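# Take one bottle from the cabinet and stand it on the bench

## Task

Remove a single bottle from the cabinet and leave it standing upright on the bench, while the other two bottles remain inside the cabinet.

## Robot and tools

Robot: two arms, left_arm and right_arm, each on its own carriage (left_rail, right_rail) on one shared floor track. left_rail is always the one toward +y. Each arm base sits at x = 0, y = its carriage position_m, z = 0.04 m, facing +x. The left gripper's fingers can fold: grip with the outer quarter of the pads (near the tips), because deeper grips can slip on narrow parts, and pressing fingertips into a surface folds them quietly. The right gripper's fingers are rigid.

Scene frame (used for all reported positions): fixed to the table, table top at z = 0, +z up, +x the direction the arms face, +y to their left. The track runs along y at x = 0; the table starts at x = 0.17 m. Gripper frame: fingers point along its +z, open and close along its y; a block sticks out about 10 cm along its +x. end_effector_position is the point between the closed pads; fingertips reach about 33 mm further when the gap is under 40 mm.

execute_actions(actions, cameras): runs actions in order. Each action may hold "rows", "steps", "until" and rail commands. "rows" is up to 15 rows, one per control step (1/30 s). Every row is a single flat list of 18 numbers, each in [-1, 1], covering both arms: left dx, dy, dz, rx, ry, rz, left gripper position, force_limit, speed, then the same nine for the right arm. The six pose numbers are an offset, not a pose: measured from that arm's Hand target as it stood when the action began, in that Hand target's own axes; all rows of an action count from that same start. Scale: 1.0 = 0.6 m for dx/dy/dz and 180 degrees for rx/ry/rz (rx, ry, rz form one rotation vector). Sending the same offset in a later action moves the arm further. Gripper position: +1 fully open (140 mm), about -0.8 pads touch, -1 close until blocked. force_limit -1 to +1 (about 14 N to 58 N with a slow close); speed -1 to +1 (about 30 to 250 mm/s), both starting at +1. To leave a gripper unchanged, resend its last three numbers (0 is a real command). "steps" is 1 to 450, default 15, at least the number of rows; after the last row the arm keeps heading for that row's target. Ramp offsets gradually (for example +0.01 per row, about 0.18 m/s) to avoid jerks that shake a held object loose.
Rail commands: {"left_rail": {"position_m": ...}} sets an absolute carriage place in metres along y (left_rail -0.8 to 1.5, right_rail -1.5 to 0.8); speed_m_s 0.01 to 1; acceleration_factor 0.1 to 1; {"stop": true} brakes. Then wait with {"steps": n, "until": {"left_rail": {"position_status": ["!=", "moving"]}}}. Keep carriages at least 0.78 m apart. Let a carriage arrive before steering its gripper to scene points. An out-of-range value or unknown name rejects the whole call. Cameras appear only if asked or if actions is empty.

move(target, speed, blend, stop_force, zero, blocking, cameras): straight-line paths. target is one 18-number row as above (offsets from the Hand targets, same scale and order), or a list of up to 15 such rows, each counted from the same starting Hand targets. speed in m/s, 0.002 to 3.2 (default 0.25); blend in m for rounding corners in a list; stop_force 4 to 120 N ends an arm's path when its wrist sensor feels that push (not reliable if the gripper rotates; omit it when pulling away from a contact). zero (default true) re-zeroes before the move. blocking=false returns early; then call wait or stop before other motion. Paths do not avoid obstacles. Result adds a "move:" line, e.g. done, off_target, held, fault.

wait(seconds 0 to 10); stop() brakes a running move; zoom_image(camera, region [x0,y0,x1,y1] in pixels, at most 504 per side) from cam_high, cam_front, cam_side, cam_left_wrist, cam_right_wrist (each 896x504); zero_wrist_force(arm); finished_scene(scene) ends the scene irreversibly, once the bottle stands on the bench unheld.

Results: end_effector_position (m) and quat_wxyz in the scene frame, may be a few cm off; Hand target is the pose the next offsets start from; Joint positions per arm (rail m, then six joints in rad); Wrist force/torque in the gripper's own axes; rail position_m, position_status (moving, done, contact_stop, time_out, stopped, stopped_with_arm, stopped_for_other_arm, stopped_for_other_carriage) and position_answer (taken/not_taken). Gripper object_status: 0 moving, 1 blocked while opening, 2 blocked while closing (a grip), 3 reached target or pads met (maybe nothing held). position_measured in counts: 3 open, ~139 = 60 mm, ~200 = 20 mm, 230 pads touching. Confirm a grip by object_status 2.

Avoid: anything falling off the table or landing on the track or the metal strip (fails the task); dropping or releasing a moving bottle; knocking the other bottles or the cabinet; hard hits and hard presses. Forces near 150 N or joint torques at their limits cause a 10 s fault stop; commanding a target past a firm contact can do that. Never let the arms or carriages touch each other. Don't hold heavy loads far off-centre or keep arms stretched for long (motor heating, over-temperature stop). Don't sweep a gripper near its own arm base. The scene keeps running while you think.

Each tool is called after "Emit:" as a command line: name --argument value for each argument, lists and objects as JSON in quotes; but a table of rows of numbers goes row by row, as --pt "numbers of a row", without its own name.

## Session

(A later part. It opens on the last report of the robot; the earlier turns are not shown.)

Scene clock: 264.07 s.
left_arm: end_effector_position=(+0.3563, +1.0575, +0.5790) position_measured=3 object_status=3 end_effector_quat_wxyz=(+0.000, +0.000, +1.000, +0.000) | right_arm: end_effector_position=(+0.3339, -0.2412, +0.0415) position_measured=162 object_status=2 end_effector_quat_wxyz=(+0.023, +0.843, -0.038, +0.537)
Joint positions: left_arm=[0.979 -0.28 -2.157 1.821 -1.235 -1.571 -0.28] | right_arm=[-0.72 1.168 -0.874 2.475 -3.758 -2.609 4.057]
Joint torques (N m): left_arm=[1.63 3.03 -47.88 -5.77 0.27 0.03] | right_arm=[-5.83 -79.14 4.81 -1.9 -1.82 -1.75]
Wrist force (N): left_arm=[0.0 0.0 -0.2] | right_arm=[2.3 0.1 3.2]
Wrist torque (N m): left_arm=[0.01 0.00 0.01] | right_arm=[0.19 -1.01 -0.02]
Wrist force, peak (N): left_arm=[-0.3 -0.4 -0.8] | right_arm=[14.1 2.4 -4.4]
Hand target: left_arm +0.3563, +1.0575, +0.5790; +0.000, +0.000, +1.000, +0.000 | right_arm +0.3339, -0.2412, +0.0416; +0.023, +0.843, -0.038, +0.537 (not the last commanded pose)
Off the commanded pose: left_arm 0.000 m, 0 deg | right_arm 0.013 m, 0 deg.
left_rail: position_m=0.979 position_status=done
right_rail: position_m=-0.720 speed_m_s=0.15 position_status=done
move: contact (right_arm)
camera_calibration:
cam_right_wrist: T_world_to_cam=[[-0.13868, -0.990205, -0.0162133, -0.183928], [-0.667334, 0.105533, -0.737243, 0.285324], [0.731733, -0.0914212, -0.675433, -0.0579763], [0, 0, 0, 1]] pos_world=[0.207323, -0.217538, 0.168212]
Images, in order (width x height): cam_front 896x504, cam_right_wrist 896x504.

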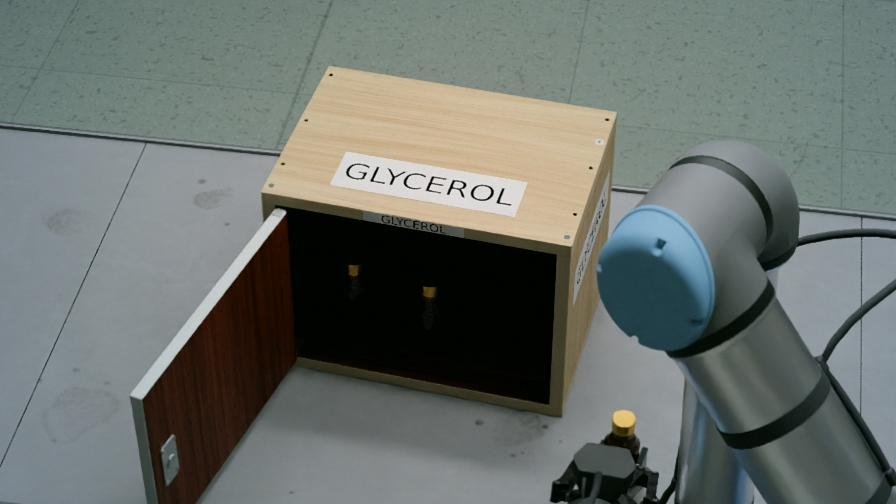

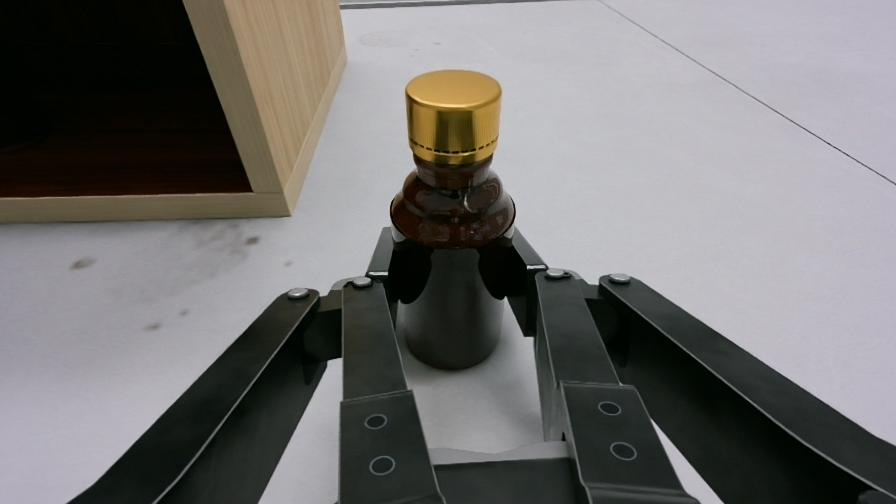

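Emit:
execute_actions --actions '[{"rows":[[0,0,0,0,0,0,1,1,1,0,0,0,0,0,0,0.25,-0.2,-1]],"steps":45}]'

Emit:
move --pt "0 0 0 0 0 0 1 1 1 0 0 -0.13 0 0 0 0.25 -0.2 -1" --pt "0 0 0 0 0 0 1 1 1 0.3 0 -0.24 0 0 0 0.25 -0.2 -1" --speed '[0.08,0.2]' --cameras '["cam_front","cam_side","cam_high"]'

Scene clock: 290.70 s.
left_arm: end_effector_position=(+0.3563, +1.0575, +0.5790) position_measured=3 object_status=3 end_effector_quat_wxyz=(+0.000, +0.000, +1.000, +0.000) | right_arm: end_effector_position=(+0.3339, -0.2412, +0.0416) position_measured=98 object_status=3 end_effector_quat_wxyz=(+0.023, +0.843, -0.038, +0.537)
Joint positions: left_arm=[0.979 -0.28 -2.157 1.821 -1.235 -1.571 -0.28] | right_arm=[-0.72 1.168 -0.874 2.475 -3.758 -2.609 4.057]
Joint torques (N m): left_arm=[0.96 3.04 -47.29 -5.73 0.38 0.16] | right_arm=[-4.74 -72.54 2.89 -3.59 -1.44 2.06]
Wrist force (N): left_arm=[-0.5 0.3 -0.3] | right_arm=[3.0 0.6 2.3]
Wrist torque (N m): left_arm=[0.07 0.10 0.00] | right_arm=[0.23 -0.97 -0.05]
Wrist force, peak (N): left_arm=[-0.6 -0.7 -0.1] | right_arm=[3.3 0.5 2.7]
Hand target: left_arm +0.3563, +1.0575, +0.5790; +0.000, +0.000, +1.000, +0.000 | right_arm +0.3339, -0.2412, +0.0416; +0.023, +0.843, -0.038, +0.537
Off the commanded pose: left_arm 0.000 m, 0 deg | right_arm 0.000 m, 0 deg.
left_rail: position_m=0.979 position_status=done
right_rail: position_m=-0.720 speed_m_s=0.15 position_status=done

Scene clock: 293.70 s.
left_arm: end_effector_position=(+0.3563, +1.0575, +0.5790) position_measured=3 object_status=3 end_effector_quat_wxyz=(+0.000, +0.000, +1.000, +0.000) | right_arm: end_effector_position=(+0.2797, -0.2367, +0.2655) position_measured=98 object_status=3 end_effector_quat_wxyz=(+0.023, +0.843, -0.038, +0.537)
Joint positions: left_arm=[0.979 -0.28 -2.157 1.821 -1.235 -1.571 -0.28] | right_arm=[-0.72 1.278 -1.496 2.462 -2.948 -2.662 4.257]
Joint torques (N m): left_arm=[0.73 5.08 -47.62 -5.45 0.19 -0.45] | right_arm=[-9.8 -52.26 -39.59 -1.82 -1.04 2.6]
Wrist force (N): left_arm=[0.0 -0.2 0.1] | right_arm=[3.1 0.9 2.6]
Wrist torque (N m): left_arm=[-0.04 0.00 0.00] | right_arm=[0.31 -1.03 -0.24]
Wrist force, peak (N): left_arm=[-0.1 -0.5 -0.6] | right_arm=[5.1 1.0 1.6]
Hand target: left_arm +0.3563, +1.0575, +0.5790; +0.000, +0.000, +1.000, +0.000 | right_arm +0.2797, -0.2367, +0.2656; +0.023, +0.843, -0.038, +0.537
Off the commanded pose: left_arm 0.000 m, 0 deg | right_arm 0.000 m, 0 deg.
left_rail: position_m=0.979 position_status=done
right_rail: position_m=-0.720 speed_m_s=0.15 position_status=done
move: done
Images, in order (width x height): cam_high 896x504, cam_front 896x504, cam_side 896x504.

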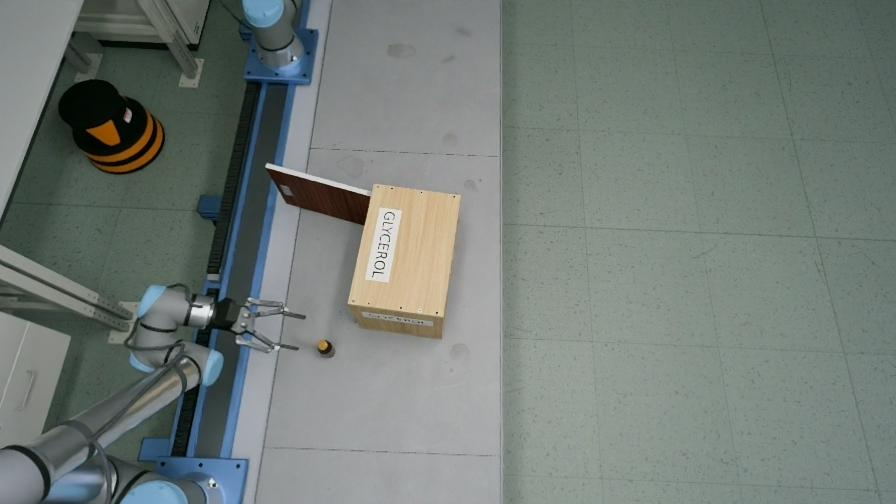

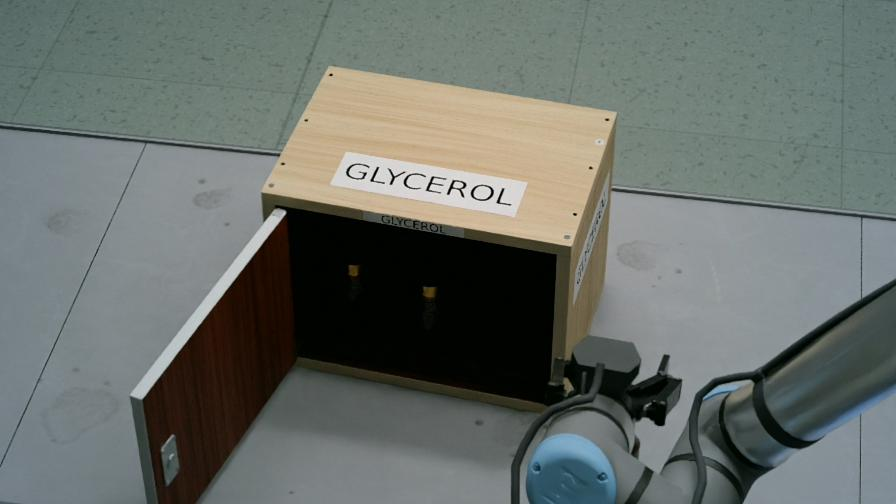

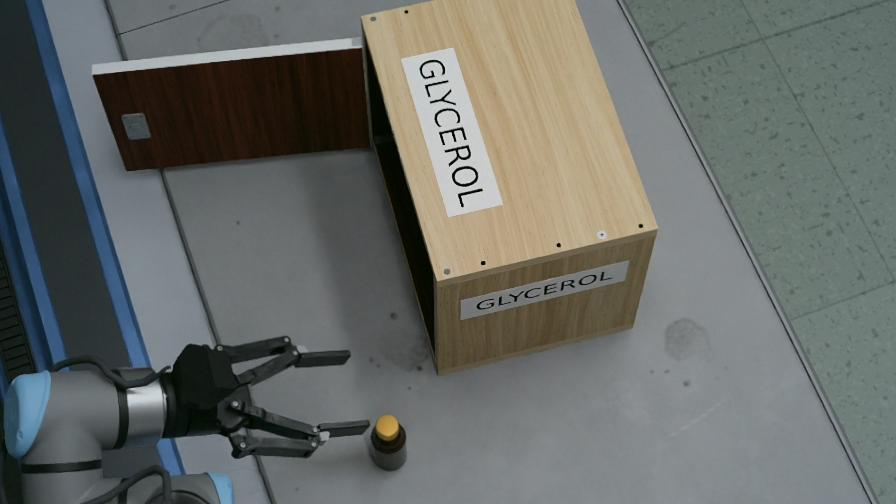

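Emit:
execute_actions --actions '[{"right_rail":{"position_m":-1.1,"speed_m_s":0.3},"steps":150,"until":{"right_rail":{"position_status":["!=","moving"]}}},{"left_rail":{"position_m":0.62,"speed_m_s":0.3,"acceleration_factor":0.4},"rows":[[0,0,0,0,0,0,-1,-1,-0.5,0,0,0,0,0,0,0.25,-0.2,-1]],"steps":150,"until":{"left_rail":{"position_status":["!=","moving"]}}}]'

Emit:
move --pt "0.252 -0.5625 0.265 0 0 0 -1 -1 -0.5 0 0 0 0 0 0 0.25 -0.2 -1" --pt "0.252 -0.5625 0.56 0 0 0 -1 -1 -0.5 0 0 0 0 0 0 0.25 -0.2 -1" --speed '[0.2,0.15]' --cameras '["cam_front","cam_side","cam_high"]'

Scene clock: 333.83 s.
left_arm: end_effector_position=(+0.3563, +0.6986, +0.5790) position_measured=232 object_status=3 end_effector_quat_wxyz=(+0.000, +0.000, +1.000, +0.000) | right_arm: end_effector_position=(+0.2797, -0.6166, +0.2656) position_measured=98 object_status=3 end_effector_quat_wxyz=(+0.023, +0.843, -0.038, +0.537)
Joint positions: left_arm=[0.62 -0.28 -2.157 1.821 -1.235 -1.571 -0.28] | right_arm=[-1.1 1.278 -1.496 2.462 -2.948 -2.662 4.257]
Joint torques (N m): left_arm=[2.2 1.46 -47.62 -6.04 0.52 -0.18] | right_arm=[3.54 -37.29 -39.13 -3.58 -4.07 2.55]
Wrist force (N): left_arm=[-0.4 0.2 -0.1] | right_arm=[2.9 0.8 2.4]
Wrist torque (N m): left_arm=[0.05 0.09 0.00] | right_arm=[0.28 -0.96 -0.25]
Wrist force, peak (N): left_arm=[0.4 -1.2 -0.5] | right_arm=[3.3 0.9 2.7]
Hand target: left_arm +0.3563, +0.6986, +0.5790; +0.000, +0.000, +1.000, +0.000 | right_arm +0.2797, -0.6166, +0.2656; +0.023, +0.843, -0.038, +0.537
Off the commanded pose: left_arm 0.000 m, 0 deg | right_arm 0.000 m, 0 deg.
left_rail: position_m=0.620 speed_m_s=0.30 position_status=done
right_rail: position_m=-1.100 speed_m_s=0.30 position_status=done

Scene clock: 338.07 s.
left_arm: end_effector_position=(+0.2052, +0.3611, +0.2430) position_measured=232 object_status=3 end_effector_quat_wxyz=(+0.000, +0.000, +1.000, +0.000) | right_arm: end_effector_position=(+0.2797, -0.6166, +0.2656) position_measured=98 object_status=3 end_effector_quat_wxyz=(+0.023, +0.843, -0.038, +0.537)
Joint positions: left_arm=[0.62 -1.456 -2.286 2.461 -1.746 -1.571 -1.456] | right_arm=[-1.1 1.278 -1.496 2.462 -2.948 -2.662 4.257]
Joint torques (N m): left_arm=[21.33 28.63 -37.08 -9.79 -3.1 2.77] | right_arm=[-1.32 -35.87 -39.26 -4.9 -3.96 2.15]
Wrist force (N): left_arm=[-0.7 -0.1 0.0] | right_arm=[3.2 0.7 2.3]
Wrist torque (N m): left_arm=[-0.03 0.16 -0.06] | right_arm=[0.26 -1.04 -0.24]
Wrist force, peak (N): left_arm=[-0.9 0.0 1.9] | right_arm=[3.1 0.8 2.7]
Hand target: left_arm +0.2052, +0.3611, +0.2430; +0.000, +0.000, +1.000, +0.000 | right_arm +0.2797, -0.6166, +0.2656; +0.023, +0.843, -0.038, +0.537
Off the commanded pose: left_arm 0.000 m, 0 deg | right_arm 0.000 m, 0 deg.
left_rail: position_m=0.620 speed_m_s=0.30 position_status=done
right_rail: position_m=-1.100 speed_m_s=0.30 position_status=done
move: done
Images, in order (width x height): cam_high 896x504, cam_front 896x504, cam_side 896x504.

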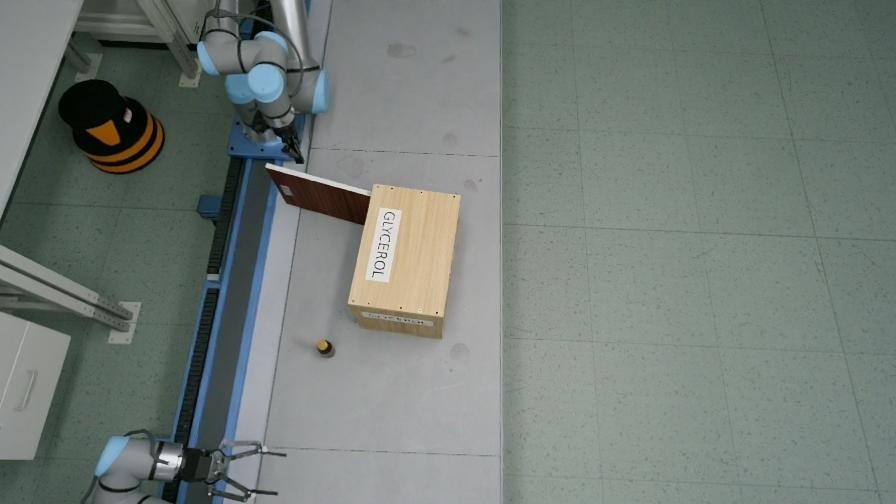

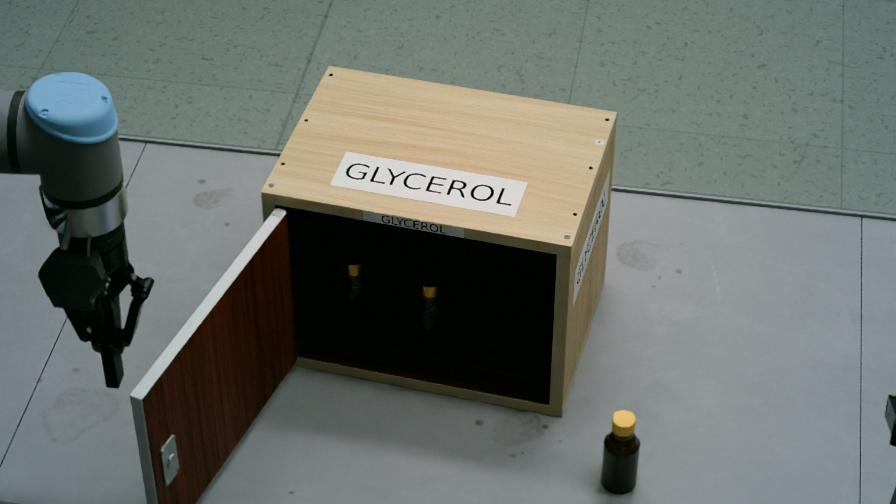

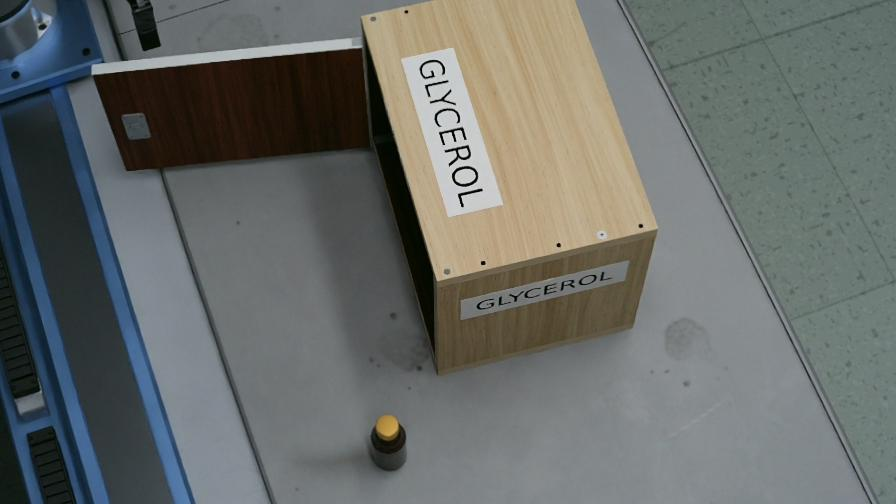

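Emit:
move --pt "0.046 -0.2358 0 0 0 0 -1 -1 -0.5 0 0 0 0 0 0 0.25 -0.2 -1" --pt "0.0135 -0.4068 0 0 0 0 -1 -1 -0.5 0 0 0 0 0 0 0.25 -0.2 -1" --pt "-0.0757 -0.5565 0 0 0 0 -1 -1 -0.5 0 0 0 0 0 0 0.25 -0.2 -1" --pt "-0.2103 -0.6663 0 0 0 0 -1 -1 -0.5 0 0 0 0 0 0 0.25 -0.2 -1" --pt "-0.29 -0.7022 0 0 0 0 -1 -1 -0.5 0 0 0 0 0 0 0.25 -0.2 -1" --pt "-0.3625 -0.7217 0 0 0 0 -1 -1 -0.5 0 0 0 0 0 0 0.25 -0.2 -1" --speed '[0.08,0.08,0.08,0.08,0.07,0.06]' --blend 0.02 --stop_force 25 --cameras '["cam_front","cam_high"]'

Scene clock: 354.00 s.
left_arm: end_effector_position=(+0.4227, -0.0720, +0.2430) position_measured=232 object_status=3 end_effector_quat_wxyz=(+0.000, +0.000, +1.000, +0.000) | right_arm: end_effector_position=(+0.2797, -0.6166, +0.2656) position_measured=98 object_status=3 end_effector_quat_wxyz=(+0.023, +0.843, -0.038, +0.537)
Joint positions: left_arm=[0.62 -1.239 -1.325 1.741 -1.988 -1.571 -1.239] | right_arm=[-1.1 1.278 -1.496 2.462 -2.948 -2.662 4.257]
Joint torques (N m): left_arm=[22.31 -46.6 -54.22 -1.22 -2.94 2.77] | right_arm=[1.73 -34.45 -38.07 -8.82 -4.38 1.4]
Wrist force (N): left_arm=[1.0 0.8 0.8] | right_arm=[2.9 0.3 2.4]
Wrist torque (N m): left_arm=[0.07 -0.03 -0.08] | right_arm=[0.18 -0.99 -0.25]
Wrist force, peak (N): left_arm=[1.0 2.1 -4.9] | right_arm=[3.2 0.5 2.9]
Hand target: left_arm +0.4227, -0.0720, +0.2430; +0.000, +0.000, +1.000, +0.000 | right_arm +0.2797, -0.6166, +0.2656; +0.023, +0.843, -0.038, +0.537
Off the commanded pose: left_arm 0.000 m, 0 deg | right_arm 0.000 m, 0 deg.
left_rail: position_m=0.620 speed_m_s=0.30 position_status=done
right_rail: position_m=-1.100 speed_m_s=0.30 position_status=done
move: done
Images, in order (width x height): cam_high 896x504, cam_front 896x504.

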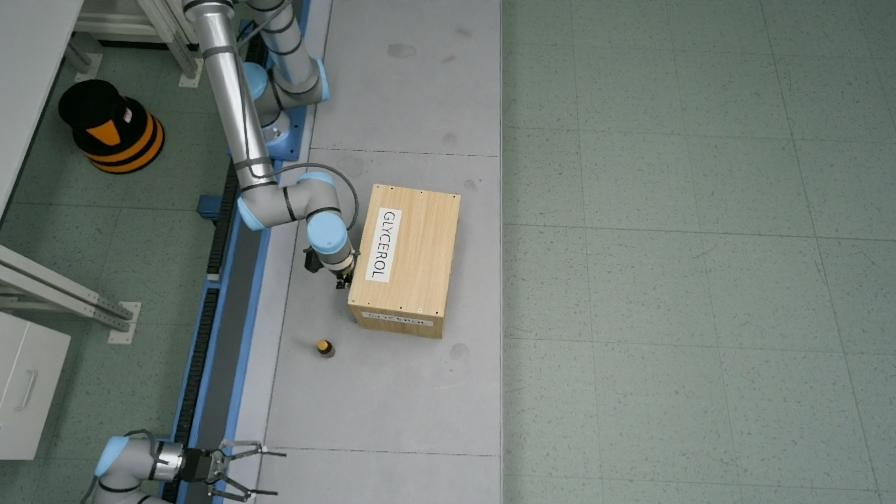

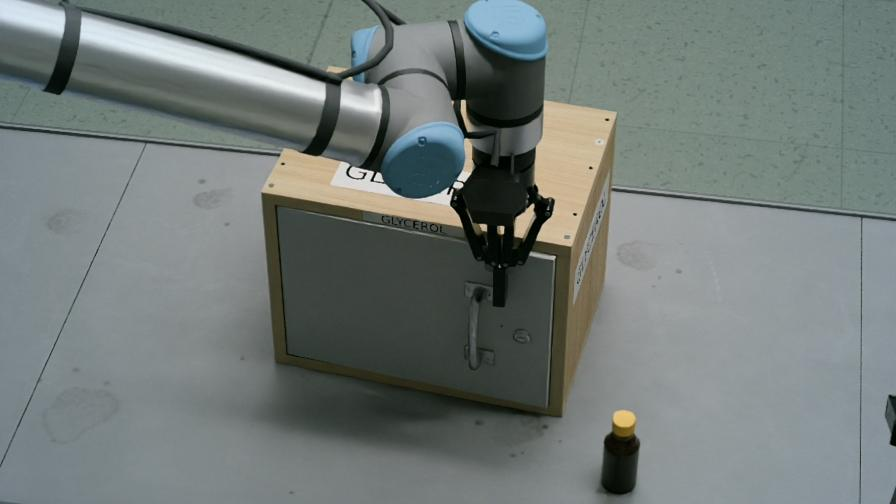

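Emit:
move --target '[-0.025,0,0,0,0,0,-1,-1,-0.5,0,0,0,0,0,0,0.25,-0.2,-1]' --speed 0.015 --stop_force 12

Emit:
move --target '[0.13,0,-0.02,0,0,0,-1,-1,-0.5,0,0,0,0,0,0,0.25,-0.2,-1]' --speed 0.1 --cameras '["cam_front"]'

Scene clock: 359.53 s.
left_arm: end_effector_position=(+0.4279, -0.0720, +0.2431) position_measured=232 object_status=3 end_effector_quat_wxyz=(+0.000, +0.000, +1.000, +0.000) | right_arm: end_effector_position=(+0.2797, -0.6166, +0.2656) position_measured=98 object_status=3 end_effector_quat_wxyz=(+0.023, +0.843, -0.038, +0.537)
Joint positions: left_arm=[0.62 -1.233 -1.32 1.736 -1.986 -1.571 -1.233] | right_arm=[-1.1 1.278 -1.496 2.462 -2.948 -2.662 4.257]
Joint torques (N m): left_arm=[-11.28 -83.57 -30.53 -6.5 2.91 -2.89] | right_arm=[1.3 -35.72 -40.42 -8.54 -3.87 1.71]
Wrist force (N): left_arm=[0.0 -8.1 0.1] | right_arm=[2.9 0.7 2.4]
Wrist torque (N m): left_arm=[0.32 0.06 0.10] | right_arm=[0.25 -0.98 -0.25]
Wrist force, peak (N): left_arm=[18.5 -6.2 -0.3] | right_arm=[3.0 0.8 2.8]
Hand target: left_arm +0.4278, -0.0720, +0.2431; +0.000, +0.000, +1.000, +0.000 (not the last commanded pose) | right_arm +0.2797, -0.6166, +0.2656; +0.023, +0.843, -0.038, +0.537
Off the commanded pose: left_arm 0.010 m, 0 deg | right_arm 0.000 m, 0 deg.
left_rail: position_m=0.620 speed_m_s=0.30 position_status=done
right_rail: position_m=-1.100 speed_m_s=0.30 position_status=done
move: contact (left_arm)

Scene clock: 360.77 s.
left_arm: end_effector_position=(+0.3499, -0.0720, +0.2550) position_measured=232 object_status=3 end_effector_quat_wxyz=(+0.000, +0.000, +1.000, +0.000) | right_arm: end_effector_position=(+0.2797, -0.6166, +0.2656) position_measured=98 object_status=3 end_effector_quat_wxyz=(+0.023, +0.843, -0.038, +0.537)
Joint positions: left_arm=[0.62 -1.329 -1.388 1.797 -1.98 -1.571 -1.329] | right_arm=[-1.1 1.278 -1.496 2.462 -2.948 -2.662 4.257]
Joint torques (N m): left_arm=[-13.47 -77.62 -34.96 -1.18 2.87 -2.79] | right_arm=[1.01 -34.7 -39.39 -8.77 -4.22 1.37]
Wrist force (N): left_arm=[-0.2 1.5 0.1] | right_arm=[2.7 0.6 2.5]
Wrist torque (N m): left_arm=[0.30 0.03 0.05] | right_arm=[0.25 -0.95 -0.25]
Wrist force, peak (N): left_arm=[-0.5 -8.2 0.7] | right_arm=[3.3 0.9 2.6]
Hand target: left_arm +0.3498, -0.0720, +0.2551; +0.000, +0.000, +1.000, +0.000 | right_arm +0.2797, -0.6166, +0.2656; +0.023, +0.843, -0.038, +0.537
Off the commanded pose: left_arm 0.000 m, 0 deg | right_arm 0.000 m, 0 deg.
left_rail: position_m=0.620 speed_m_s=0.30 position_status=done
right_rail: position_m=-1.100 speed_m_s=0.30 position_status=done
move: done
Images, in order (width x height): cam_front 896x504.

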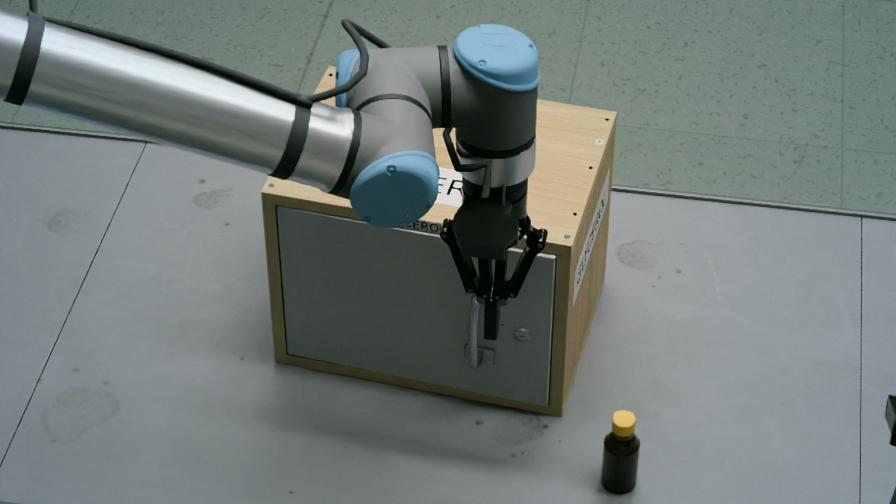

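Emit:
finished_scene --scene 2

The scene is finished: the task was done.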